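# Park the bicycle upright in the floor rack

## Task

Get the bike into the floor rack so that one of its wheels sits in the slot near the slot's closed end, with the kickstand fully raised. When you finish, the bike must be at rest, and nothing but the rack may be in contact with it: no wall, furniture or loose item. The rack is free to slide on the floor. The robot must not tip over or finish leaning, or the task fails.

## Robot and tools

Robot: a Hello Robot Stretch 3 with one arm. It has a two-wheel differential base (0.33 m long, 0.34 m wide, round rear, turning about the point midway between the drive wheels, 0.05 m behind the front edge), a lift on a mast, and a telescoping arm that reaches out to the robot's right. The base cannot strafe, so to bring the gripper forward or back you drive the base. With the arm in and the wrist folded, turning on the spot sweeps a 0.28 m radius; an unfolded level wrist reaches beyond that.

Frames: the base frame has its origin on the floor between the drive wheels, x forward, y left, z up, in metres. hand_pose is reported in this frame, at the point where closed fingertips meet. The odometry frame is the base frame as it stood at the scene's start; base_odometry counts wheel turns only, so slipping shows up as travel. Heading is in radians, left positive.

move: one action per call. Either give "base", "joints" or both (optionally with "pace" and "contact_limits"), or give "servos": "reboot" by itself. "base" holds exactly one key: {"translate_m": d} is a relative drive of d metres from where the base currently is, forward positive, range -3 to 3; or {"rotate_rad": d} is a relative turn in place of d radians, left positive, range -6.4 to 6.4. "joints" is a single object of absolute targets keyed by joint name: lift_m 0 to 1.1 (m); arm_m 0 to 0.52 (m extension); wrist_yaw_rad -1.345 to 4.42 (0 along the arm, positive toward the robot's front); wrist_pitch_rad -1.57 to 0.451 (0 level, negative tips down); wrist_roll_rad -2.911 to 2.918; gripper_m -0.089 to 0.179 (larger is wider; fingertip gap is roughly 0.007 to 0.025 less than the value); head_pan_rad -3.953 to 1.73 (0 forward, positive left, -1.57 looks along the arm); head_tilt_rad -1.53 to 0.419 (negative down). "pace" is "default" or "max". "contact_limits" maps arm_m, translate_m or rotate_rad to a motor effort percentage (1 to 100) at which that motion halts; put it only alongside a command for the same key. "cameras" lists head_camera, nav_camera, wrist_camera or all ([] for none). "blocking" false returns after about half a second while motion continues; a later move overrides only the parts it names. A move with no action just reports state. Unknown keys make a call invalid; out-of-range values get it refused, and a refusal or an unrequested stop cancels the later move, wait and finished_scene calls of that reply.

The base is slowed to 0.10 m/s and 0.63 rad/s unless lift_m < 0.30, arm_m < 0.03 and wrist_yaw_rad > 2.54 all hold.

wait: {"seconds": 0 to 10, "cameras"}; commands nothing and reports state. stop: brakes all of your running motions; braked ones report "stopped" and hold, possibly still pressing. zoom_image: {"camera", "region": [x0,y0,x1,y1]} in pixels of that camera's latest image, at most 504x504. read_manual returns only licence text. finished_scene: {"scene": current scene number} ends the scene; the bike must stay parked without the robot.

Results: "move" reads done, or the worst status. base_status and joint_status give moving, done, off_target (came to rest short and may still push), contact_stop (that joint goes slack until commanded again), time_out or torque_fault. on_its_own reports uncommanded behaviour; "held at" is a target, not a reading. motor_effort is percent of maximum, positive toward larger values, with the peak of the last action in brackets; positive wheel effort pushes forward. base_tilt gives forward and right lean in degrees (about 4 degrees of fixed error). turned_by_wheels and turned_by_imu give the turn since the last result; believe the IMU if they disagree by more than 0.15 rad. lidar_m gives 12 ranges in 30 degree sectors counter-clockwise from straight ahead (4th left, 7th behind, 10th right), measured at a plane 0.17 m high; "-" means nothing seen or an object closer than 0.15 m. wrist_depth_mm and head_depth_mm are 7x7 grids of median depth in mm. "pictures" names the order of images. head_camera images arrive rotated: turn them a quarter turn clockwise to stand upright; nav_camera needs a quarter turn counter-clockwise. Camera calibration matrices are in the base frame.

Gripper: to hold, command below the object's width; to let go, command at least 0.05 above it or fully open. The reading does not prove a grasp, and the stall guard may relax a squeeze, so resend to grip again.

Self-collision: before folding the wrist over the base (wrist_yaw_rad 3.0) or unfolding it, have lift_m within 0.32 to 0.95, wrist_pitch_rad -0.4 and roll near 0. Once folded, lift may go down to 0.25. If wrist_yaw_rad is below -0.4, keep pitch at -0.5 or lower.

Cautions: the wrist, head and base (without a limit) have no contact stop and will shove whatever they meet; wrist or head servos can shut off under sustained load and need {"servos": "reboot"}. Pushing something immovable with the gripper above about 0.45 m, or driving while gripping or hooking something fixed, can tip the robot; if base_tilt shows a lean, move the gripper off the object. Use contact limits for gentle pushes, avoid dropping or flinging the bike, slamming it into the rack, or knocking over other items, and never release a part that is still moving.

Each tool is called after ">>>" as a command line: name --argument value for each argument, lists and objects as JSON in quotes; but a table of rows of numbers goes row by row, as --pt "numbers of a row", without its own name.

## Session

>>> move --joints '{"head_pan_rad": -0.75, "head_tilt_rad": -0.3}'

>>> move --joints '{"head_pan_rad": -2.3, "head_tilt_rad": -0.3}' --cameras '["nav_camera"]'

>>> move --joints '{"head_pan_rad": 0.9, "head_tilt_rad": -0.3}' --cameras '["nav_camera"]'

Scene clock: 0.97 s.
move: done
base_odometry: x=+0.000 y=+0.000 heading=+0.000
turned_by_wheels: +0.000
turned_by_imu: +0.000
base_tilt: forward=-1.3 right=-0.4
lidar_m: 1.24 2.18 2.07 1.32 0.92 0.88 0.90 1.18 1.66 1.70 2.26 1.25
head_depth_mm: 2603 2735 2826 2956 2608 1942 1534 / 3090 3191 3444 3600 2634 1937 1527 / 3626 3810 - - 2635 1964 1551 / 3592 3680 3924 - 2695 1970 1546 / 3461 3682 3827 3968 2693 1993 1559 / 3382 3519 3726 3866 2174 1965 1564 / 3311 3448 3626 3767 1823 1871 1578
base_status: not commanded
joint_positions: lift_m=+0.523 arm_m=+0.000 wrist_yaw_rad=+2.995 wrist_pitch_rad=-0.456 wrist_roll_rad=+0.000 gripper_m=+0.037 head_pan_rad=-0.742 head_tilt_rad=-0.296
joint_status: all done
measured_speeds: all 0
motor_effort: left_wheel=-0.1(0.6) right_wheel=+0.1(0.3) lift_m=+25.4(26.2) arm_m=-2.0(2.7) wrist_yaw_rad=+0.0(1.0) wrist_pitch_rad=+2.6(2.8) wrist_roll_rad=+0.1(0.4) gripper_m=-0.3(0.7) head_pan_rad=-3.2(6.4) head_tilt_rad=-1.9(2.5)
hand_pose: x=+0.0108 y=+0.0722 z=+0.5269 quat_wxyz=(+0.210, +0.698, +0.109, +0.676) (m; base frame)
wrist_depth_mm: - 138 - - - - - / - 149 - - - - - / - 160 - - - - - / - 178 - - - - - / 893 202 249 975 993 - - / 781 770 124 785 794 845 835 / 685 668 268 694 124 713 724
pictures: head_camera (sideways), nav_camera (sideways), wrist_camera
camera_calibration:
head_camera: T_world_to_cam=[[-0.187949, 0.235084, -0.95363, 1.269], [0.667718, 0.742633, 0.0514707, -0.0684835], [0.720297, -0.627082, -0.296547, 0.343053], [0, 0, 0, 1]] pos_world=[0.0371353, -0.032341, 1.31541]
nav_camera: T_world_to_cam=[[0.221193, -0.197058, 0.955113, -1.20124], [-0.634959, -0.772447, -0.0123212, 0.0724808], [0.740203, -0.603733, -0.295984, 0.336887], [0, 0, 0, 1]] pos_world=[0.0623644, 0.022663, 1.24793]
wrist_camera: T_world_to_cam=[[0.991399, -0.124965, 0.038885, -0.0250517], [-0.0372753, -0.554425, -0.831398, 0.525745], [0.125454, 0.822798, -0.554315, 0.393235], [0, 0, 0, 1]] pos_world=[-0.00489951, -0.035197, 0.656054]

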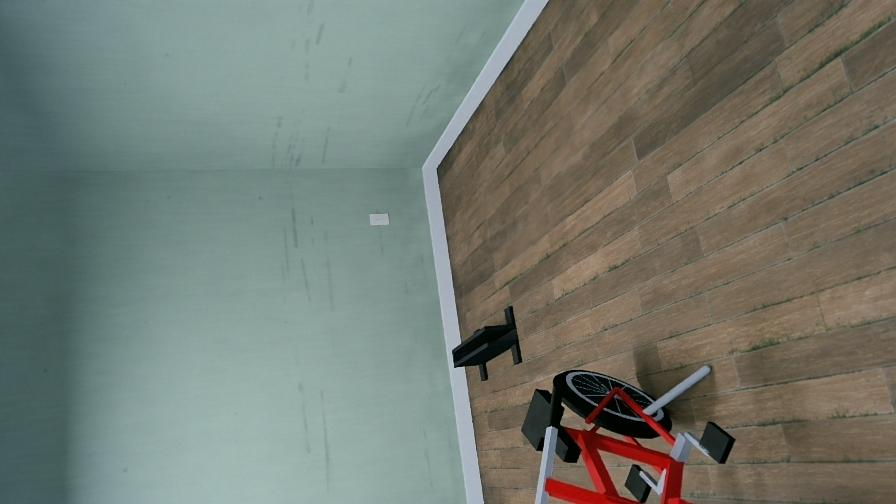

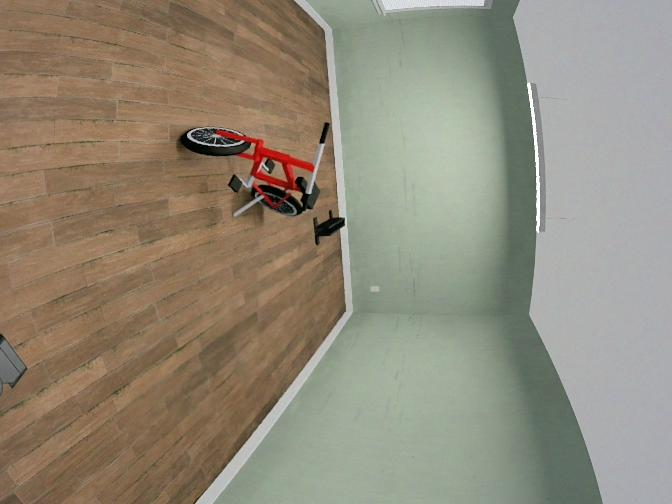

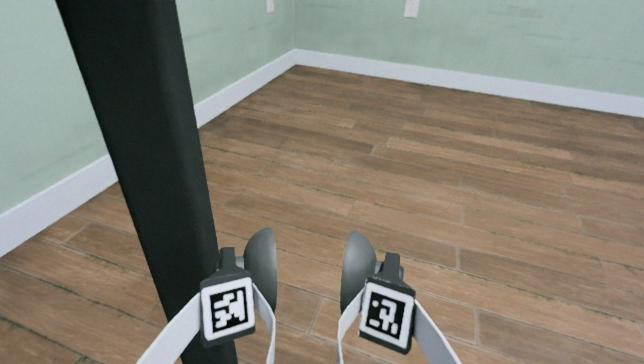

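Scene clock: 2.23 s.
move: done
base_odometry: x=+0.000 y=+0.000 heading=+0.000
turned_by_wheels: +0.000
turned_by_imu: +0.000
base_tilt: forward=-1.3 right=-0.5
lidar_m: 1.24 2.18 2.07 1.32 0.92 0.88 0.90 1.18 1.66 1.70 2.26 1.25
head_depth_mm: 1405 1464 1517 1594 1675 1727 1526 / 1590 1674 1771 1884 1990 1942 1539 / 1563 1661 1738 1847 1981 1937 1548 / 1512 1604 1681 1778 1881 1925 1551 / 1470 1544 1625 1722 1835 1898 1566 / 1419 1500 1583 1659 1767 1867 1577 / 1396 1458 1545 1606 1709 1806 1586
base_status: not commanded
joint_positions: lift_m=+0.523 arm_m=+0.000 wrist_yaw_rad=+2.995 wrist_pitch_rad=-0.456 wrist_roll_rad=+0.000 gripper_m=+0.037 head_pan_rad=-2.292 head_tilt_rad=-0.296
joint_status: all done
measured_speeds: all 0
motor_effort: left_wheel=-0.4(0.8) right_wheel=+0.3(0.3) lift_m=+25.0(26.4) arm_m=-3.2(4.0) wrist_yaw_rad=-1.5(1.5) wrist_pitch_rad=+2.6(2.8) wrist_roll_rad=-0.2(0.5) gripper_m=+0.2(1.1) head_pan_rad=-3.1(6.3) head_tilt_rad=-1.3(3.7)
hand_pose: x=+0.0108 y=+0.0722 z=+0.5269 quat_wxyz=(+0.210, +0.698, +0.109, +0.676) (m; base frame)
wrist_depth_mm: - 138 - - - - - / - 151 - - - - - / - 161 - - - - - / - 177 - - - - - / 878 201 249 988 - - - / 773 765 125 815 796 840 856 / 675 672 269 671 124 725 739
pictures: nav_camera (sideways)
camera_calibration:
nav_camera: T_world_to_cam=[[-0.192629, -0.225485, 0.955014, -1.19859], [-0.78548, 0.618764, -0.0123393, 0.0734225], [-0.588146, -0.752521, -0.296305, 0.345408], [0, 0, 0, 1]] pos_world=[0.02994, -0.0557673, 1.24792]

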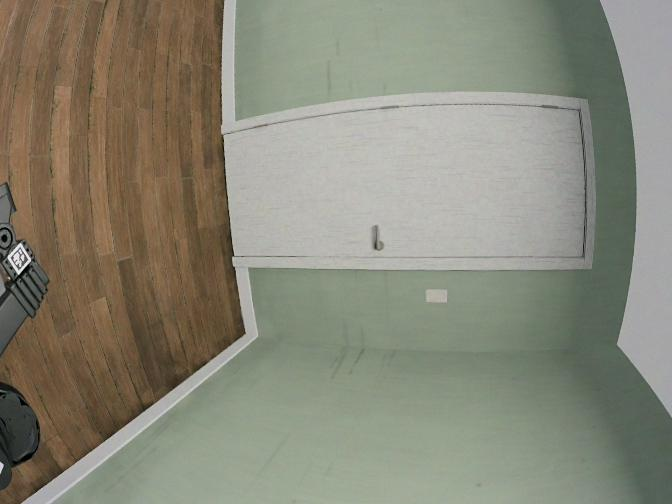

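Scene clock: 4.03 s.
move: done
base_odometry: x=+0.000 y=+0.000 heading=+0.000
turned_by_wheels: +0.000
turned_by_imu: +0.000
base_tilt: forward=-1.3 right=-0.5
lidar_m: 1.24 2.18 2.07 1.32 0.93 0.88 0.89 1.18 1.65 1.70 2.27 1.25
head_depth_mm: 2008 2122 2229 2363 2476 1916 1521 / 1936 2046 2148 2325 2418 1926 1545 / 1900 2008 2123 2262 2372 1966 1543 / 1869 1970 2058 2198 2315 1969 1546 / 1819 1922 2011 2143 2241 1989 1561 / 1777 1871 1957 2080 2204 1982 1570 / 1753 1819 1931 2033 2144 1983 1578
base_status: not commanded
joint_positions: lift_m=+0.523 arm_m=+0.000 wrist_yaw_rad=+2.995 wrist_pitch_rad=-0.456 wrist_roll_rad=+0.000 gripper_m=+0.037 head_pan_rad=+0.892 head_tilt_rad=-0.296
joint_status: all done
measured_speeds: all 0
motor_effort: left_wheel=-0.4(0.8) right_wheel=+0.3(0.3) lift_m=+24.6(25.6) arm_m=-4.6(5.9) wrist_yaw_rad=-1.5(1.5) wrist_pitch_rad=+2.7(2.7) wrist_roll_rad=-0.2(0.3) gripper_m=+0.0(1.6) head_pan_rad=+3.8(7.1) head_tilt_rad=-1.4(3.7)
hand_pose: x=+0.0108 y=+0.0722 z=+0.5269 quat_wxyz=(+0.210, +0.698, +0.109, +0.676) (m; base frame)
wrist_depth_mm: - 138 - - - - - / - 149 - - - - - / - 160 - - - - - / - 178 - - - - - / 892 202 250 971 977 995 - / 793 773 125 791 785 830 880 / 669 675 265 670 124 715 742
pictures: nav_camera (sideways)
camera_calibration:
nav_camera: T_world_to_cam=[[0.183046, 0.233331, 0.955014, -1.20088], [0.810631, -0.585428, -0.0123393, 0.0636862], [0.556212, 0.776422, -0.296305, 0.338428], [0, 0, 0, 1]] pos_world=[-0.0200477, 0.0547232, 1.24792]

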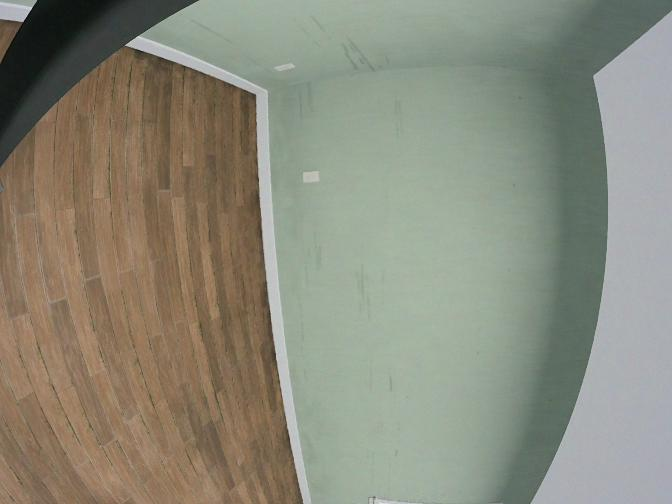

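>>> move --joints '{"head_pan_rad": -0.4, "head_tilt_rad": -0.4}' --cameras '["head_camera", "nav_camera"]'

>>> zoom_image --camera "head_camera" --region '[380, 60, 860, 504]'

Scene clock: 7.90 s.
move: done
base_odometry: x=+0.000 y=+0.000 heading=+0.000
turned_by_wheels: +0.000
turned_by_imu: +0.000
base_tilt: forward=-1.3 right=-0.5
lidar_m: 1.24 2.18 2.07 1.31 0.92 0.88 0.90 1.18 1.66 1.70 2.27 1.25
head_depth_mm: 3302 3555 3806 3108 2220 1708 1402 / 3313 3587 3801 3168 2221 1739 1404 / 3357 3604 3837 2969 2124 1735 1415 / 3370 3595 3874 3063 2015 1747 1426 / 3365 3658 3897 3179 1830 1650 1430 / 3382 3610 3859 3336 2297 1776 1438 / 3407 3593 3929 3353 2332 1772 1441
base_status: not commanded
joint_positions: lift_m=+0.523 arm_m=+0.000 wrist_yaw_rad=+2.995 wrist_pitch_rad=-0.456 wrist_roll_rad=+0.000 gripper_m=+0.037 head_pan_rad=-0.392 head_tilt_rad=-0.395
joint_status: all done
measured_speeds: all 0
motor_effort: left_wheel=-0.1(0.7) right_wheel=+0.2(0.4) lift_m=+22.7(24.1) arm_m=-9.0(10.0) wrist_yaw_rad=+0.7(1.9) wrist_pitch_rad=+2.5(2.8) wrist_roll_rad=-0.3(0.3) gripper_m=+0.2(0.9) head_pan_rad=-4.0(8.3) head_tilt_rad=-2.2(3.8)
hand_pose: x=+0.0108 y=+0.0722 z=+0.5269 quat_wxyz=(+0.210, +0.698, +0.109, +0.676) (m; base frame)
wrist_depth_mm: - 138 - - - - - / - 150 - - - - - / - 162 - - - - - / - 179 - - - - - / 877 201 248 972 985 989 - / 785 757 124 787 775 840 853 / 666 675 268 689 124 723 733
pictures: head_camera (sideways), nav_camera (sideways)
camera_calibration:
head_camera: T_world_to_cam=[[-0.342913, 0.1918, -0.919578, 1.22549], [0.377333, 0.924609, 0.0521411, -0.0675783], [0.86025, -0.329107, -0.389433, 0.463082], [0, 0, 0, 1]] pos_world=[0.0473701, -0.0201624, 1.3108]
nav_camera: T_world_to_cam=[[0.361243, -0.144738, 0.92117, -1.15778], [-0.332961, -0.942777, -0.0175601, 0.0774571], [0.871, -0.30037, -0.388764, 0.456834], [0, 0, 0, 1]] pos_world=[0.0461296, 0.0426687, 1.24548]

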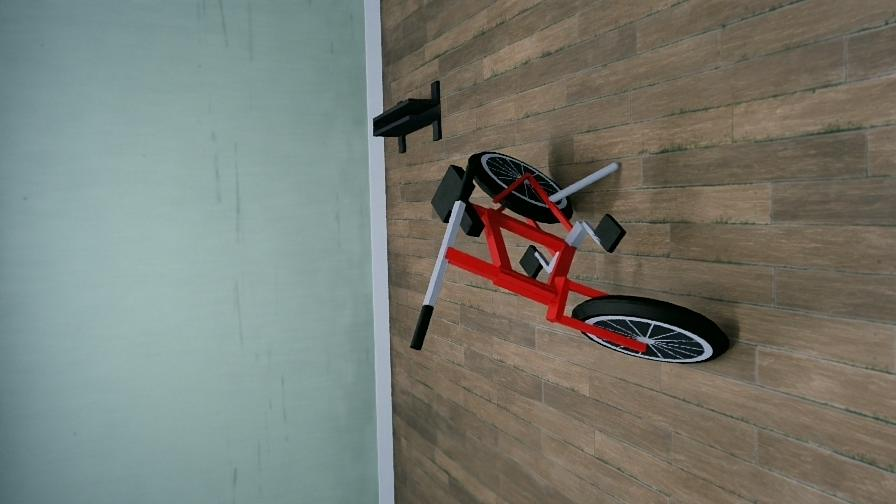

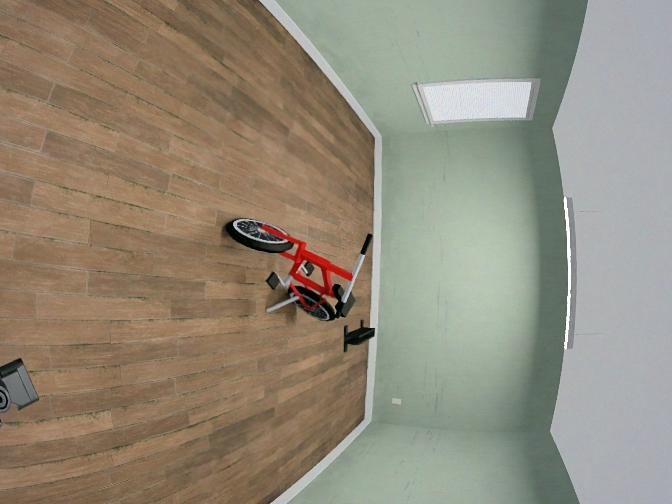

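Scaled by 1.050 from the camera's 896x504 image, which has a finer 1280x720 frame.

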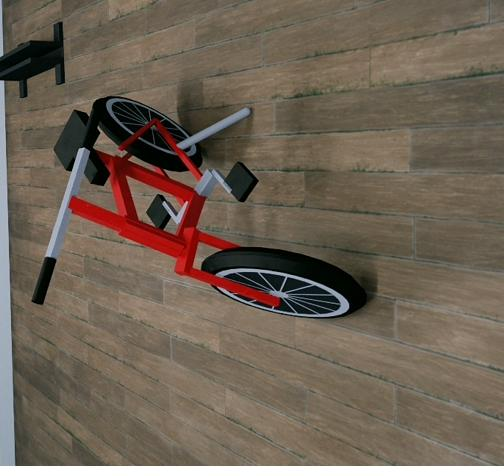

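>>> zoom_image --camera "head_camera" --region '[350, 60, 470, 180]'

Scaled by 4.200 from the camera's 896x504 image, which has a finer 1280x720 frame.

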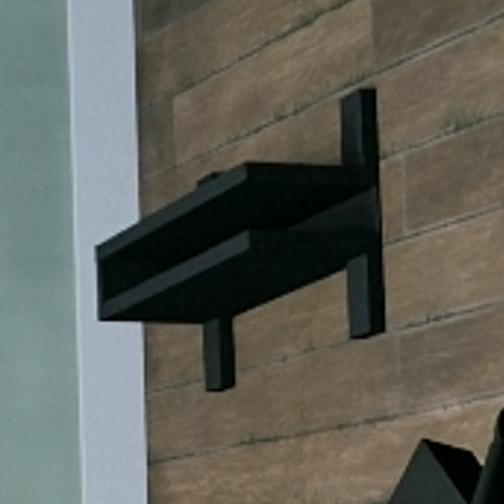

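>>> move --base '{"rotate_rad": -0.735}' --joints '{"lift_m": 0.28, "head_pan_rad": -0.3}' --pace "max" --cameras '[]'

>>> move --base '{"translate_m": 2.5}' --pace "max" --joints '{"head_pan_rad": 0.6, "head_tilt_rad": -0.6}'

Scene clock: 43.27 s.
move: done
base_odometry: x=+0.000 y=+0.000 heading=-0.735
turned_by_wheels: -0.735
turned_by_imu: -0.721
base_tilt: forward=-1.3 right=-0.4
lidar_m: 1.81 1.24 2.39 2.07 1.75 1.01 0.88 0.88 1.02 1.66 1.66 1.95
head_depth_mm: 1837 1934 2059 2163 2190 1724 1402 / 2027 2157 2279 2451 2233 1718 1413 / 2236 2385 2581 2784 2229 1750 1421 / 2542 2772 3031 3033 2260 1754 1424 / 2954 3257 3606 3257 2298 1756 1430 / 3480 3750 - 3270 2325 1775 1440 / 3447 3591 3862 3323 2311 1788 1442
base_status: done
joint_positions: lift_m=+0.280 arm_m=+0.000 wrist_yaw_rad=+2.995 wrist_pitch_rad=-0.457 wrist_roll_rad=+0.000 gripper_m=+0.037 head_pan_rad=-0.308 head_tilt_rad=-0.395
joint_status: all done
measured_speeds: all 0
motor_effort: left_wheel=+3.8(8.9) right_wheel=-4.6(7.9) lift_m=+18.5(25.0) arm_m=-14.9(15.9) wrist_yaw_rad=+0.0(1.7) wrist_pitch_rad=+2.4(3.0) wrist_roll_rad=-0.3(0.3) gripper_m=+0.2(1.0) head_pan_rad=+4.2(4.6) head_tilt_rad=-2.6(3.2)
hand_pose: x=+0.0107 y=+0.0721 z=+0.2841 quat_wxyz=(+0.210, +0.698, +0.110, +0.676) (m; base frame)
wrist_depth_mm: - 138 - - - - - / - 149 - - - - - / 849 162 937 968 978 972 - / 681 178 684 744 749 771 796 / 561 203 211 593 613 621 632 / 483 289 124 296 495 523 540 / 257 259 248 266 124 451 463
pictures: none
No camera images: "cameras" was empty.

Scene clock: 53.07 s.
move: done
base_odometry: x=+1.855 y=-1.676 heading=-0.735
turned_by_wheels: +0.000
turned_by_imu: +0.013
base_tilt: forward=-1.3 right=-0.5
lidar_m: 1.46 1.46 1.70 2.69 0.53 0.53 3.26 2.07 1.21 1.06 1.06 1.23
head_depth_mm: 1202 1316 1453 1634 1748 1446 1241 / 1235 1358 1512 1699 1758 1454 1237 / 1271 1398 1567 1771 1766 1383 1222 / 1303 1445 1617 1828 1764 1466 1231 / 1349 1487 1673 1916 1794 1478 1259 / 1380 1541 1745 2001 1806 1480 1269 / 1434 1602 1817 2079 1807 1484 1273
base_status: done
joint_positions: lift_m=+0.280 arm_m=+0.000 wrist_yaw_rad=+2.995 wrist_pitch_rad=-0.457 wrist_roll_rad=+0.000 gripper_m=+0.037 head_pan_rad=+0.592 head_tilt_rad=-0.593
joint_status: all done
measured_speeds: all 0
motor_effort: left_wheel=-0.4(11.2) right_wheel=-1.2(6.0) lift_m=+27.8(28.7) arm_m=-7.9(15.4) wrist_yaw_rad=+0.9(2.3) wrist_pitch_rad=+2.8(3.0) wrist_roll_rad=+0.1(0.5) gripper_m=+0.9(1.4) head_pan_rad=+3.7(7.5) head_tilt_rad=-3.0(4.3)
hand_pose: x=+0.0107 y=+0.0721 z=+0.2841 quat_wxyz=(+0.210, +0.698, +0.110, +0.676) (m; base frame)
wrist_depth_mm: - 139 - - - - - / - 149 - - - - - / 859 161 923 985 971 996 - / 670 179 685 730 769 776 806 / 568 204 211 606 600 620 623 / 483 285 125 297 486 518 531 / 258 259 247 269 124 451 458
pictures: head_camera (sideways), nav_camera (sideways), wrist_camera
camera_calibration:
head_camera: T_world_to_cam=[[-0.493684, -0.275963, -0.824694, 1.10266], [-0.551985, 0.832234, 0.0519471, -0.0616435], [0.672004, 0.480864, -0.563188, 0.690317], [0, 0, 0, 1]] pos_world=[0.0464426, 0.0236453, 1.30134]
nav_camera: T_world_to_cam=[[0.464943, 0.317486, 0.826457, -1.03488], [0.59657, -0.80209, -0.0274894, 0.084708], [0.654165, 0.505821, -0.562329, 0.683996], [0, 0, 0, 1]] pos_world=[-0.0168183, 0.0505256, 1.24225]
wrist_camera: T_world_to_cam=[[0.991404, -0.124928, 0.0388645, -0.0156049], [-0.037394, -0.555229, -0.830857, 0.323739], [0.125376, 0.822261, -0.555128, 0.259037], [0, 0, 0, 1]] pos_world=[-0.0049002, -0.035196, 0.413386]

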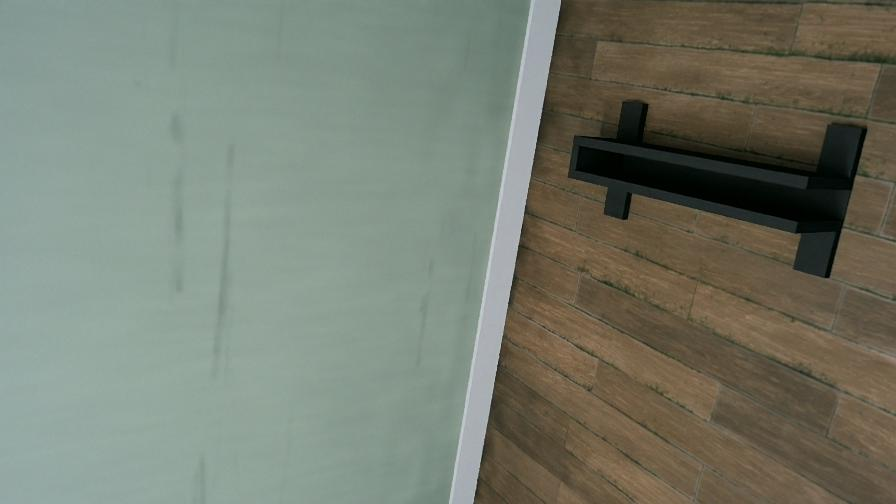

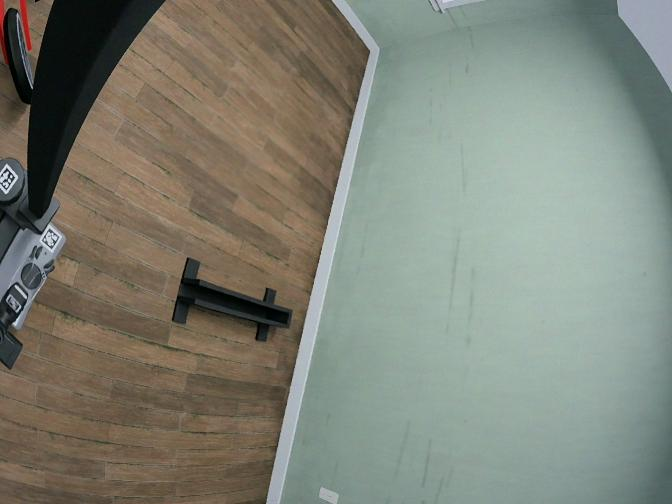

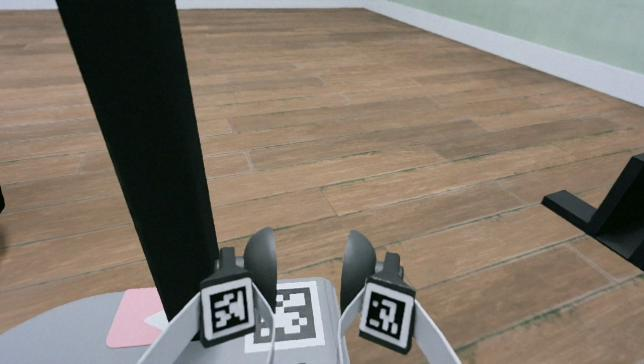

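>>> move --base '{"rotate_rad": -0.2025}' --pace "max" --cameras '[]'

>>> move --base '{"translate_m": 0.632}' --pace "max" --cameras '[]'

>>> move --base '{"rotate_rad": 3.021}' --pace "max" --joints '{"head_pan_rad": -0.4, "head_tilt_rad": -0.6}'

>>> move --joints '{"lift_m": 0.42, "wrist_pitch_rad": -0.42}' --pace "max" --cameras '[]'

>>> move --joints '{"wrist_yaw_rad": 0}' --pace "max" --cameras '[]'

>>> move --joints '{"wrist_pitch_rad": -1.55, "arm_m": 0.45, "gripper_m": 0.179, "wrist_roll_rad": -2.2, "head_pan_rad": -1.57, "head_tilt_rad": -0.9}'

Scene clock: 67.90 s.
move: done
base_odometry: x=+1.855 y=-1.676 heading=-0.937
turned_by_wheels: -0.202
turned_by_imu: -0.198
base_tilt: forward=-1.3 right=-0.4
lidar_m: 1.49 1.46 1.55 2.26 2.71 0.53 1.06 3.20 1.39 1.08 1.05 1.12
head_depth_mm: 1218 1343 1499 1674 1747 1441 1238 / 1225 1355 1511 1710 1750 1463 1240 / 1232 1367 1528 1726 1760 1461 1250 / 1256 1391 1544 1742 1718 1408 1223 / 1265 1397 1556 1777 1793 1468 1227 / 1274 1409 1575 1792 1809 1479 1277 / 1283 1419 1607 1823 1808 1493 1271
base_status: done
joint_positions: lift_m=+0.280 arm_m=+0.000 wrist_yaw_rad=+2.995 wrist_pitch_rad=-0.457 wrist_roll_rad=+0.000 gripper_m=+0.037 head_pan_rad=+0.592 head_tilt_rad=-0.593
joint_status: not commanded
measured_speeds: all 0
motor_effort: left_wheel=+2.8(10.0) right_wheel=-3.9(8.8) lift_m=+33.0(33.1) arm_m=-5.9(6.4) wrist_yaw_rad=+0.3(1.0) wrist_pitch_rad=+2.7(2.8) wrist_roll_rad=-0.2(0.4) gripper_m=+0.3(1.0) head_pan_rad=+4.0(4.3) head_tilt_rad=-2.7(3.6)
hand_pose: x=+0.0107 y=+0.0721 z=+0.2841 quat_wxyz=(+0.210, +0.698, +0.110, +0.676) (m; base frame)
wrist_depth_mm: - 138 - - - - - / - 150 - - - - - / 880 161 902 910 966 - 653 / 674 179 699 749 772 735 703 / 579 202 210 611 615 623 633 / 483 288 124 299 481 525 531 / 257 259 249 267 124 442 464
pictures: none
No camera images: "cameras" was empty.

Scene clock: 71.30 s.
move: done
base_odometry: x=+2.229 y=-2.185 heading=-0.937
turned_by_wheels: +0.000
turned_by_imu: +0.003
base_tilt: forward=-1.4 right=-0.5
lidar_m: 0.91 0.89 0.95 1.38 2.97 1.10 1.11 2.37 1.03 0.80 0.79 0.84
head_depth_mm: 728 801 893 1004 1153 1349 1233 / 733 811 902 1019 1169 1352 1238 / 741 821 913 1030 1187 1375 1248 / 748 828 921 1046 1204 1388 1253 / 759 837 935 1060 1223 1406 1261 / 764 847 947 1074 1250 1416 1266 / 771 855 960 1096 1264 1447 1138
base_status: done
joint_positions: lift_m=+0.280 arm_m=+0.000 wrist_yaw_rad=+2.995 wrist_pitch_rad=-0.457 wrist_roll_rad=+0.000 gripper_m=+0.037 head_pan_rad=+0.592 head_tilt_rad=-0.593
joint_status: not commanded
measured_speeds: all 0
motor_effort: left_wheel=+0.6(11.1) right_wheel=-1.9(6.3) lift_m=+32.4(34.2) arm_m=-4.7(5.9) wrist_yaw_rad=+0.9(1.3) wrist_pitch_rad=+2.9(3.0) wrist_roll_rad=+0.1(0.4) gripper_m=-0.2(1.3) head_pan_rad=+3.7(4.8) head_tilt_rad=-2.8(3.7)
hand_pose: x=+0.0107 y=+0.0721 z=+0.2841 quat_wxyz=(+0.210, +0.698, +0.110, +0.676) (m; base frame)
wrist_depth_mm: - 138 - - - - - / - 150 - - - - - / 853 161 537 603 775 954 - / 678 178 533 644 749 759 760 / 567 203 211 605 608 627 635 / 487 287 125 299 487 522 523 / 258 256 249 266 124 456 454
pictures: none
No camera images: "cameras" was empty.

Scene clock: 74.20 s.
move: done
base_odometry: x=+2.229 y=-2.185 heading=+2.084
turned_by_wheels: +3.021
turned_by_imu: +2.955
base_tilt: forward=-1.4 right=-0.5
lidar_m: 1.10 3.80 1.21 0.84 0.79 0.81 0.95 0.89 0.91 1.19 2.77 3.01
head_depth_mm: 2580 2843 2953 2175 1742 1438 1237 / 2699 2993 2950 2210 1763 1445 1243 / 2878 3111 3040 2238 1783 1468 1249 / 3015 3331 3042 2235 1786 1464 1249 / 3140 3541 3050 2239 1784 1477 1258 / 3340 3806 3121 2273 1645 1482 1266 / 3681 - 3145 1811 1746 1486 1275
base_status: done
joint_positions: lift_m=+0.280 arm_m=+0.000 wrist_yaw_rad=+2.995 wrist_pitch_rad=-0.457 wrist_roll_rad=+0.000 gripper_m=+0.037 head_pan_rad=-0.392 head_tilt_rad=-0.593
joint_status: all done
measured_speeds: all 0
motor_effort: left_wheel=-2.0(10.7) right_wheel=+3.3(11.9) lift_m=+30.6(33.4) arm_m=-14.2(15.8) wrist_yaw_rad=+0.5(1.5) wrist_pitch_rad=+2.8(3.0) wrist_roll_rad=+0.3(0.3) gripper_m=+0.6(1.1) head_pan_rad=-3.8(8.1) head_tilt_rad=-2.6(4.7)
hand_pose: x=+0.0107 y=+0.0721 z=+0.2841 quat_wxyz=(+0.210, +0.698, +0.110, +0.676) (m; base frame)
wrist_depth_mm: 138 138 - - - - - / 658 149 - - - - - / 701 162 864 927 964 - - / 681 177 679 725 744 758 789 / 577 202 213 597 609 631 633 / 479 289 125 299 484 527 528 / 257 259 249 265 124 450 464
pictures: head_camera (sideways), nav_camera (sideways), wrist_camera
camera_calibration:
head_camera: T_world_to_cam=[[-0.503403, 0.258234, -0.824561, 1.10254], [0.387138, 0.920557, 0.0519457, -0.0673703], [0.772469, -0.293069, -0.563384, 0.689959], [0, 0, 0, 1]] pos_world=[0.0481331, -0.0204899, 1.30132]
nav_camera: T_world_to_cam=[[0.522054, -0.211304, 0.826323, -1.03506], [-0.337338, -0.940982, -0.0275007, 0.0904196], [0.783366, -0.264394, -0.562524, 0.683462], [0, 0, 0, 1]] pos_world=[0.0354576, 0.047074, 1.24224]
wrist_camera: T_world_to_cam=[[0.991404, -0.124928, 0.038864, -0.0156048], [-0.0373949, -0.555229, -0.830856, 0.323746], [0.125376, 0.822261, -0.555128, 0.259039], [0, 0, 0, 1]] pos_world=[-0.00490011, -0.0351937, 0.413393]

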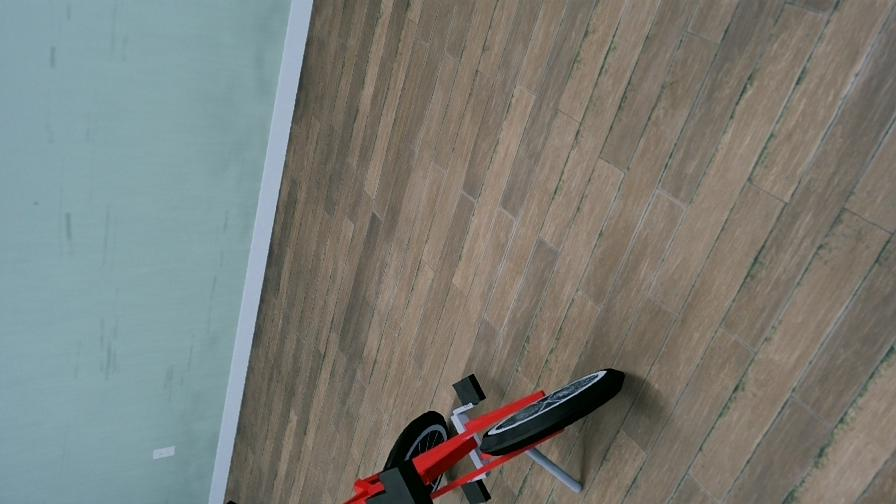

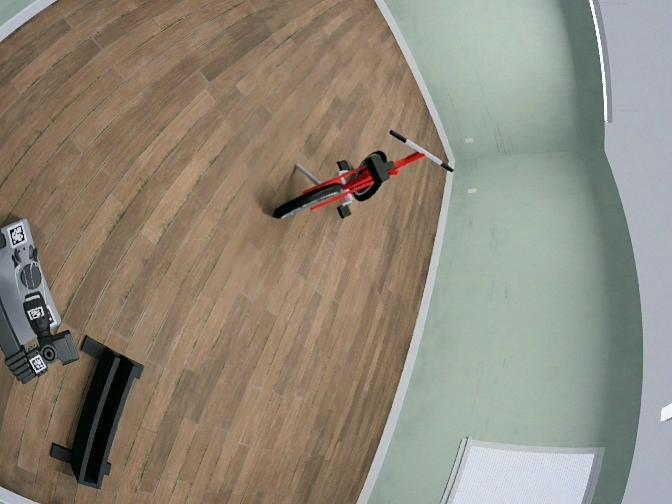

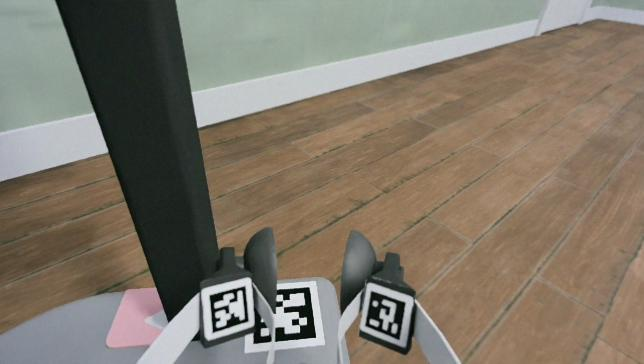

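Scene clock: 75.93 s.
move: done
base_odometry: x=+2.229 y=-2.185 heading=+2.084
turned_by_wheels: +0.000
turned_by_imu: +0.000
base_tilt: forward=-1.4 right=-0.5
lidar_m: 1.11 3.82 1.21 0.83 0.79 0.80 0.95 0.90 0.92 1.19 2.76 3.00
head_depth_mm: 2586 2829 2917 2244 1732 1452 1232 / 2738 2974 3019 2212 1763 1449 1242 / 2831 3096 2985 2209 1765 1457 1246 / 3052 3348 3042 2217 1787 1471 1251 / 3182 3521 3050 2262 1799 1476 1254 / 3401 3773 3113 2290 1646 1472 1267 / 3599 - 3125 1817 1768 1491 1267
base_status: not commanded
joint_positions: lift_m=+0.420 arm_m=+0.000 wrist_yaw_rad=+2.995 wrist_pitch_rad=-0.439 wrist_roll_rad=+0.000 gripper_m=+0.037 head_pan_rad=-0.392 head_tilt_rad=-0.593
joint_status: all done
measured_speeds: all 0
motor_effort: left_wheel=-2.0(2.6) right_wheel=+3.3(3.6) lift_m=+32.7(38.9) arm_m=-11.9(14.9) wrist_yaw_rad=+0.0(1.6) wrist_pitch_rad=+3.7(6.3) wrist_roll_rad=+0.0(0.4) gripper_m=+0.0(1.2) head_pan_rad=-3.1(4.3) head_tilt_rad=-3.2(3.5)
hand_pose: x=+0.0111 y=+0.0743 z=+0.4279 quat_wxyz=(+0.204, +0.699, +0.104, +0.677) (m; base frame)
wrist_depth_mm: 138 137 - - - - - / 640 149 - - - - - / 696 160 - - - - - / 751 175 943 - - - - / 757 197 212 830 838 851 873 / 667 651 125 672 680 716 751 / 579 589 259 582 124 629 624
pictures: none
No camera images: "cameras" was empty.

Scene clock: 77.77 s.
move: done
base_odometry: x=+2.229 y=-2.185 heading=+2.084
turned_by_wheels: +0.000
turned_by_imu: +0.000
base_tilt: forward=-1.3 right=-0.5
lidar_m: 1.10 3.82 1.21 0.83 0.79 0.80 0.95 0.89 0.91 1.19 2.76 3.01
head_depth_mm: 2570 2821 2909 2193 1742 1444 1234 / 2701 2950 2989 2213 1754 1459 1246 / 2864 3144 2963 2224 1751 1469 1251 / 3040 3354 3050 2240 1780 1471 1252 / 3186 3542 3075 2254 1780 1477 1260 / 3431 3797 3089 2249 1645 1489 1268 / 3591 - 3111 1817 1759 1498 1271
base_status: not commanded
joint_positions: lift_m=+0.420 arm_m=+0.000 wrist_yaw_rad=+0.002 wrist_pitch_rad=-0.439 wrist_roll_rad=+0.000 gripper_m=+0.037 head_pan_rad=-0.392 head_tilt_rad=-0.593
joint_status: all done
measured_speeds: all 0
motor_effort: left_wheel=-1.9(2.6) right_wheel=+3.3(3.5) lift_m=+31.4(33.5) arm_m=-10.1(12.9) wrist_yaw_rad=-1.5(3.5) wrist_pitch_rad=+3.8(3.9) wrist_roll_rad=-0.1(0.5) gripper_m=+0.3(1.2) head_pan_rad=-3.5(3.9) head_tilt_rad=-2.9(3.8)
hand_pose: x=-0.0210 y=-0.3666 z=+0.4279 quat_wxyz=(+0.691, +0.155, -0.689, -0.154) (m; base frame)
wrist_depth_mm: - - - - - - - / - - - - - - - / - - - - - - - / 951 972 956 993 985 - - / 783 793 825 813 852 834 - / 675 660 125 145 540 732 681 / 576 589 121 441 125 632 622
pictures: none
No camera images: "cameras" was empty.

Scene clock: 82.27 s.
move: done
base_odometry: x=+2.229 y=-2.185 heading=+2.084
turned_by_wheels: +0.000
turned_by_imu: +0.000
base_tilt: forward=-1.3 right=-0.4
lidar_m: 1.11 3.81 1.21 0.83 0.79 0.81 0.95 0.90 0.91 1.19 2.76 3.00
head_depth_mm: 1015 1132 1283 1466 1399 1244 1126 / 1119 1267 1466 1588 1334 636 569 / 1259 1443 1692 864 1222 1260 1126 / 1431 1678 1836 1559 1310 1223 1130 / 1657 1980 1885 1632 1428 1185 1135 / 1949 2213 1911 1628 1432 1267 1135 / 2405 2326 1923 1634 1433 1271 1148
base_status: not commanded
joint_positions: lift_m=+0.420 arm_m=+0.450 wrist_yaw_rad=+0.000 wrist_pitch_rad=-1.540 wrist_roll_rad=-2.196 gripper_m=+0.179 head_pan_rad=-1.562 head_tilt_rad=-0.889
joint_status: all done
measured_speeds: all 0
motor_effort: left_wheel=-2.0(2.7) right_wheel=+3.3(3.6) lift_m=+27.6(31.5) arm_m=+15.2(22.6) wrist_yaw_rad=+1.0(2.6) wrist_pitch_rad=-1.9(4.2) wrist_roll_rad=-1.5(2.6) gripper_m=+0.5(83.9) head_pan_rad=-3.9(7.2) head_tilt_rad=-5.3(7.0)
hand_pose: x=-0.0213 y=-0.5787 z=+0.3019 quat_wxyz=(+0.683, +0.663, +0.221, +0.214) (m; base frame)
wrist_depth_mm: 428 430 437 433 440 436 445 / 437 437 430 450 453 454 460 / 445 443 444 452 462 463 460 / 460 463 451 457 476 477 480 / 454 472 465 468 484 482 491 / 128 480 473 479 487 137 494 / 118 500 454 480 502 120 112
pictures: head_camera (sideways), nav_camera (sideways), wrist_camera
camera_calibration:
head_camera: T_world_to_cam=[[0.0394695, 0.779834, -0.62474, 0.838807], [0.998778, -0.0121752, 0.0479025, -0.0658182], [0.0297497, -0.625868, -0.779362, 0.975409], [0, 0, 0, 1]] pos_world=[0.00361235, -0.0444548, 1.28739]
nav_camera: T_world_to_cam=[[0.0110225, -0.779241, 0.626627, -0.771679], [-0.998113, -0.0464312, -0.0401824, 0.110947], [0.0604068, -0.625002, -0.778282, 0.968506], [0, 0, 0, 1]] pos_world=[0.0607395, 0.00914589, 1.24178]
wrist_camera: T_world_to_cam=[[0.619429, -0.784768, 0.0211288, -0.450306], [-0.778048, -0.610092, 0.14976, -0.367562], [-0.104636, -0.109205, -0.988497, 0.394881], [0, 0, 0, 1]] pos_world=[0.0342706, -0.534509, 0.454899]

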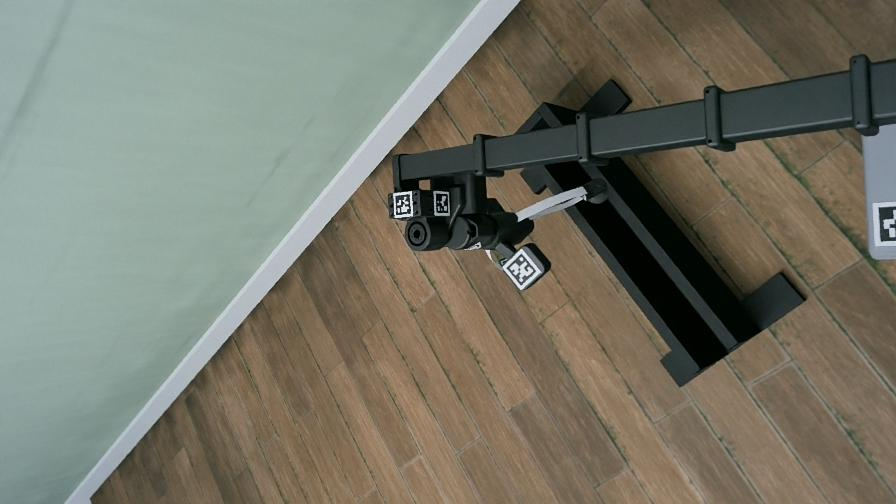

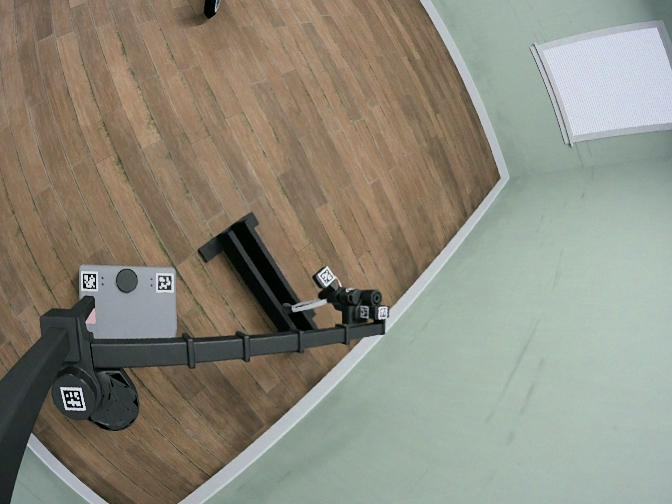

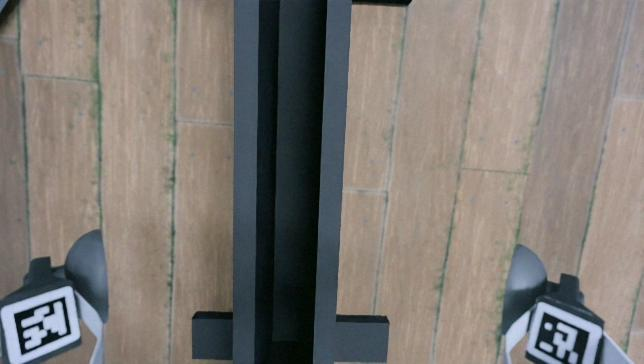

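>>> move --joints '{"arm_m": 0.419, "lift_m": 0.3}' --cameras '["wrist_camera"]'

Scene clock: 90.50 s.
move: done
base_odometry: x=+2.229 y=-2.185 heading=+2.084
turned_by_wheels: +0.000
turned_by_imu: +0.000
base_tilt: forward=-1.3 right=-0.5
lidar_m: 1.10 3.82 1.21 0.83 0.79 0.80 0.95 0.89 0.91 1.19 2.77 3.00
head_depth_mm: 1014 1135 1278 1461 1407 1246 1125 / 1124 1272 1451 1585 1361 1232 686 / 1260 1439 1682 1616 940 1222 1124 / 1420 1688 1854 1618 1221 1214 1131 / 1657 1977 1913 1631 1414 1191 1128 / 1979 2226 1926 1647 1423 1271 1135 / 2401 2312 1941 1644 1434 1274 1143
base_status: not commanded
joint_positions: lift_m=+0.300 arm_m=+0.419 wrist_yaw_rad=+0.000 wrist_pitch_rad=-1.540 wrist_roll_rad=-2.196 gripper_m=+0.179 head_pan_rad=-1.562 head_tilt_rad=-0.889
joint_status: all done
measured_speeds: all 0
motor_effort: left_wheel=-2.1(2.8) right_wheel=+3.3(3.5) lift_m=+18.1(21.9) arm_m=-13.7(18.9) wrist_yaw_rad=+0.2(1.6) wrist_pitch_rad=-1.7(2.1) wrist_roll_rad=-1.8(1.9) gripper_m=-0.1(1.3) head_pan_rad=-3.4(4.1) head_tilt_rad=-4.3(5.7)
hand_pose: x=-0.0213 y=-0.5477 z=+0.1819 quat_wxyz=(+0.683, +0.663, +0.221, +0.214) (m; base frame)
wrist_depth_mm: 317 320 170 316 199 331 328 / 324 326 173 325 190 337 337 / 327 332 177 330 185 337 347 / 338 339 182 339 341 349 354 / 343 344 191 345 350 352 359 / 128 355 200 350 361 139 362 / 118 360 217 364 372 120 112
pictures: wrist_camera
camera_calibration:
wrist_camera: T_world_to_cam=[[0.619458, -0.78475, 0.0209298, -0.423343], [-0.778025, -0.610159, 0.149607, -0.330646], [-0.104633, -0.108959, -0.988524, 0.279799], [0, 0, 0, 1]] pos_world=[0.0342691, -0.503479, 0.334915]

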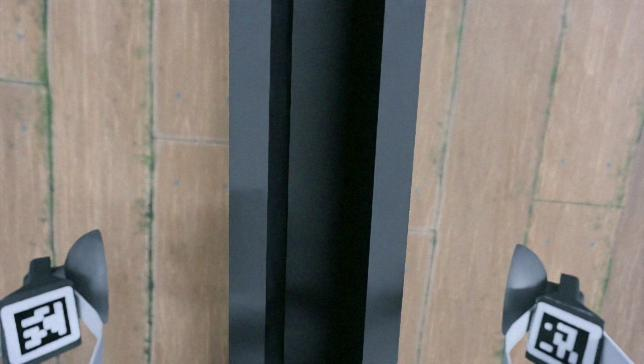

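>>> move --joints '{"lift_m": 0.205}' --cameras '[]'

>>> move --joints '{"gripper_m": -0.05}' --cameras '[]'

>>> move --joints '{"lift_m": 0.245}' --cameras '["wrist_camera"]'

>>> move --joints '{"wrist_roll_rad": -1.56}' --cameras '["wrist_camera", "head_camera"]'

Scene clock: 95.67 s.
move: done
base_odometry: x=+2.229 y=-2.185 heading=+2.084
turned_by_wheels: +0.000
turned_by_imu: +0.000
base_tilt: forward=-1.3 right=-0.4
lidar_m: 1.10 3.81 1.21 0.83 0.79 0.80 0.95 0.89 0.92 1.19 2.77 2.99
head_depth_mm: 1012 1130 1287 1466 1410 1243 1123 / 1124 1272 1459 1575 1355 1232 946 / 1257 1452 1689 1616 1016 1216 1115 / 1424 1681 1828 1623 1219 1218 1135 / 1653 1979 1898 1631 1417 1183 1129 / 1945 2254 1934 1635 1426 1260 1138 / 2431 2315 1920 1647 1433 1266 1143
base_status: not commanded
joint_positions: lift_m=+0.205 arm_m=+0.419 wrist_yaw_rad=+0.000 wrist_pitch_rad=-1.540 wrist_roll_rad=-2.196 gripper_m=+0.179 head_pan_rad=-1.562 head_tilt_rad=-0.889
joint_status: all done
measured_speeds: all 0
motor_effort: left_wheel=-2.2(2.6) right_wheel=+3.2(3.5) lift_m=+18.0(23.6) arm_m=-10.8(12.6) wrist_yaw_rad=+0.1(1.7) wrist_pitch_rad=-1.7(2.0) wrist_roll_rad=-1.8(2.1) gripper_m=+0.0(1.1) head_pan_rad=-3.0(4.1) head_tilt_rad=-5.1(5.6)
hand_pose: x=-0.0213 y=-0.5477 z=+0.0869 quat_wxyz=(+0.683, +0.663, +0.221, +0.214) (m; base frame)
wrist_depth_mm: 226 77 106 225 133 79 235 / 232 78 108 234 131 80 240 / 236 - 110 234 113 83 247 / 241 - 96 242 109 84 252 / 244 84 117 247 122 142 259 / 128 86 101 252 121 89 261 / 116 88 103 260 119 116 112
pictures: none
No camera images: "cameras" was empty.

Scene clock: 99.27 s.
move: done
base_odometry: x=+2.229 y=-2.185 heading=+2.084
turned_by_wheels: +0.000
turned_by_imu: +0.000
base_tilt: forward=-1.3 right=-0.5
lidar_m: 1.11 3.81 1.21 0.83 0.79 0.80 0.95 0.90 0.91 1.19 2.77 3.02
head_depth_mm: 1015 1135 1277 1460 1391 1247 1122 / 1123 1276 1466 1567 1361 1228 940 / 1256 1447 1694 1614 1013 1215 1114 / 1419 1671 1855 1615 1243 1225 1135 / 1653 1988 1910 1627 1424 1181 1134 / 1963 2223 1898 1635 1425 1267 1138 / 2445 2342 1921 1641 1432 1275 1143
base_status: not commanded
joint_positions: lift_m=+0.205 arm_m=+0.419 wrist_yaw_rad=+0.000 wrist_pitch_rad=-1.534 wrist_roll_rad=-2.198 gripper_m=-0.047 head_pan_rad=-1.562 head_tilt_rad=-0.889
joint_status: all done
measured_speeds: all 0
motor_effort: left_wheel=-1.0(2.4) right_wheel=-0.1(3.5) lift_m=+17.8(19.2) arm_m=-7.6(10.9) wrist_yaw_rad=-0.1(1.4) wrist_pitch_rad=-2.7(3.6) wrist_roll_rad=-0.8(1.8) gripper_m=-69.3(99.4) head_pan_rad=-3.1(4.2) head_tilt_rad=-5.2(5.8)
hand_pose: x=-0.0213 y=-0.5492 z=+0.0868 quat_wxyz=(+0.684, +0.661, +0.222, +0.214) (m; base frame)
wrist_depth_mm: 225 77 102 226 121 80 238 / 229 79 106 234 91 81 243 / 235 80 127 239 102 248 247 / 244 82 111 241 98 86 254 / 246 84 135 246 87 254 262 / 250 86 117 253 95 119 266 / 110 88 118 259 105 114 273
pictures: none
No camera images: "cameras" was empty.

Scene clock: 100.43 s.
move: done
base_odometry: x=+2.229 y=-2.185 heading=+2.084
turned_by_wheels: +0.000
turned_by_imu: +0.000
base_tilt: forward=-1.3 right=-0.4
lidar_m: 1.10 3.82 1.21 0.83 0.79 0.81 0.95 0.89 0.61 0.41 0.38 3.00
head_depth_mm: 1012 1130 1284 1469 1393 1248 1119 / 1122 1272 1453 1570 1332 1231 745 / 1259 1443 1691 1620 984 1228 1109 / 1429 1669 1852 1616 1202 1211 1127 / 1660 1984 1896 1619 1417 1149 1127 / 1976 2228 1907 1638 1431 1251 1137 / 2443 2334 1936 1649 1423 1267 1138
base_status: not commanded
joint_positions: lift_m=+0.245 arm_m=+0.419 wrist_yaw_rad=+0.000 wrist_pitch_rad=-1.534 wrist_roll_rad=-2.198 gripper_m=-0.039 head_pan_rad=-1.562 head_tilt_rad=-0.889
joint_status: all done
measured_speeds: all 0
on_its_own: gripper_m is held at -0.041, not at your -0.050, by its stall guard, which is still easing
motor_effort: left_wheel=-1.8(1.9) right_wheel=+0.2(0.5) lift_m=+41.4(47.8) arm_m=-6.4(7.8) wrist_yaw_rad=-0.1(1.5) wrist_pitch_rad=-2.7(4.7) wrist_roll_rad=-1.0(1.2) gripper_m=-39.8(69.7) head_pan_rad=-2.8(3.9) head_tilt_rad=-5.3(5.7)
hand_pose: x=-0.0213 y=-0.5493 z=+0.1268 quat_wxyz=(+0.685, +0.660, +0.222, +0.214) (m; base frame)
wrist_depth_mm: 261 77 108 228 102 81 275 / 266 79 130 234 89 82 278 / 276 80 113 237 99 283 285 / 278 82 115 242 96 86 295 / 288 84 143 246 106 296 299 / 293 86 122 251 92 119 307 / - 88 124 258 93 114 312
pictures: wrist_camera
camera_calibration:
wrist_camera: T_world_to_cam=[[0.62132, -0.783132, 0.0257953, -0.423142], [-0.776565, -0.611054, 0.153494, -0.324338], [-0.104444, -0.115401, -0.987813, 0.221534], [0, 0, 0, 1]] pos_world=[0.0341752, -0.503999, 0.279533]

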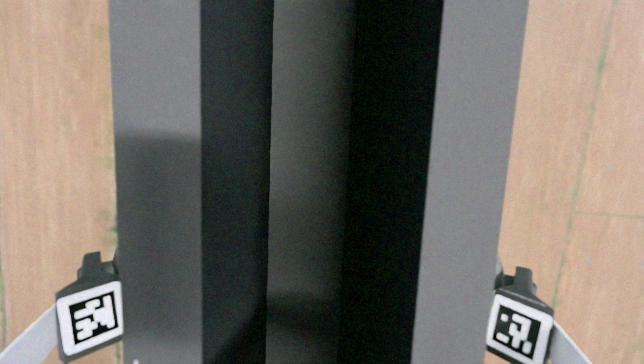

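Scene clock: 101.43 s.
move: done
base_odometry: x=+2.229 y=-2.185 heading=+2.084
turned_by_wheels: +0.000
turned_by_imu: +0.000
base_tilt: forward=-1.3 right=-0.4
lidar_m: 1.10 3.83 1.20 0.84 0.79 0.80 0.95 0.90 0.51 0.50 0.52 3.01
head_depth_mm: 1013 1134 1288 1466 1392 1244 1115 / 1118 1268 1455 1573 1272 1208 745 / 1260 1446 1705 1618 981 1211 1123 / 1426 1670 1833 1625 1136 1234 1133 / 1652 1980 1890 1627 1425 1226 1139 / 1970 2240 1921 1633 1425 1245 1137 / 2398 2310 1917 1644 1433 1269 1139
base_status: not commanded
joint_positions: lift_m=+0.245 arm_m=+0.419 wrist_yaw_rad=-0.001 wrist_pitch_rad=-1.534 wrist_roll_rad=-1.558 gripper_m=-0.035 head_pan_rad=-1.562 head_tilt_rad=-0.889
joint_status: all done
measured_speeds: all 0
on_its_own: gripper_m is held at -0.037, not at your -0.050, by its stall guard, which is still easing
motor_effort: left_wheel=-1.3(1.8) right_wheel=+0.3(0.4) lift_m=+40.1(41.2) arm_m=-5.5(6.7) wrist_yaw_rad=+1.2(6.9) wrist_pitch_rad=-2.8(3.2) wrist_roll_rad=-0.5(8.7) gripper_m=-39.2(40.2) head_pan_rad=-3.5(4.0) head_tilt_rad=-5.1(5.7)
hand_pose: x=-0.0213 y=-0.5494 z=+0.1268 quat_wxyz=(+0.720, +0.694, -0.004, -0.005) (m; base frame)
wrist_depth_mm: 261 78 108 228 115 82 277 / 267 79 129 233 88 83 281 / 273 81 113 236 98 289 287 / 278 83 115 244 96 290 295 / 286 84 142 247 106 297 301 / 289 86 122 250 92 118 310 / - 88 125 258 93 114 316
pictures: head_camera (sideways), wrist_camera
camera_calibration:
head_camera: T_world_to_cam=[[0.0394697, 0.779862, -0.624706, 0.838762], [0.998778, -0.0121779, 0.0479016, -0.065817], [0.029749, -0.625833, -0.779389, 0.975445], [0, 0, 0, 1]] pos_world=[0.00361232, -0.0444541, 1.28738]
wrist_camera: T_world_to_cam=[[0.0299086, -0.998973, 0.0340414, -0.555413], [-0.990853, -0.0251476, 0.132582, -0.00449156], [-0.13159, -0.0376954, -0.990587, 0.26398], [0, 0, 0, 1]] pos_world=[0.0468982, -0.545005, 0.280998]

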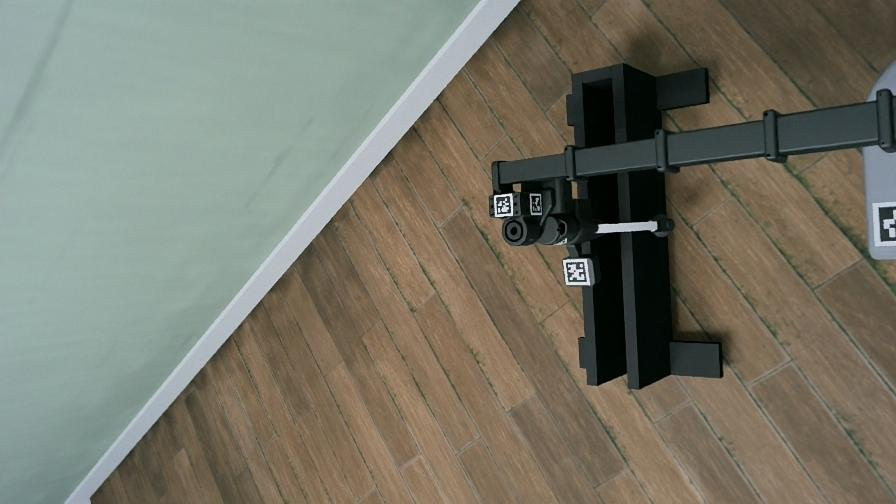

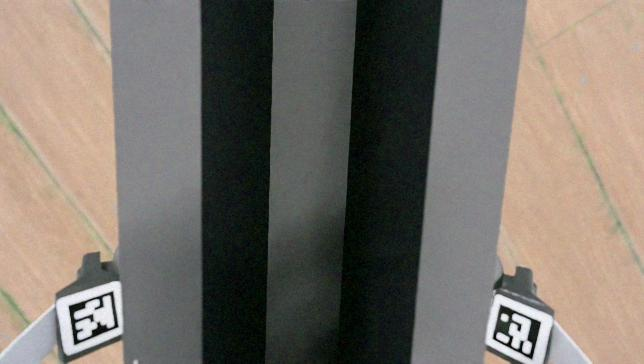

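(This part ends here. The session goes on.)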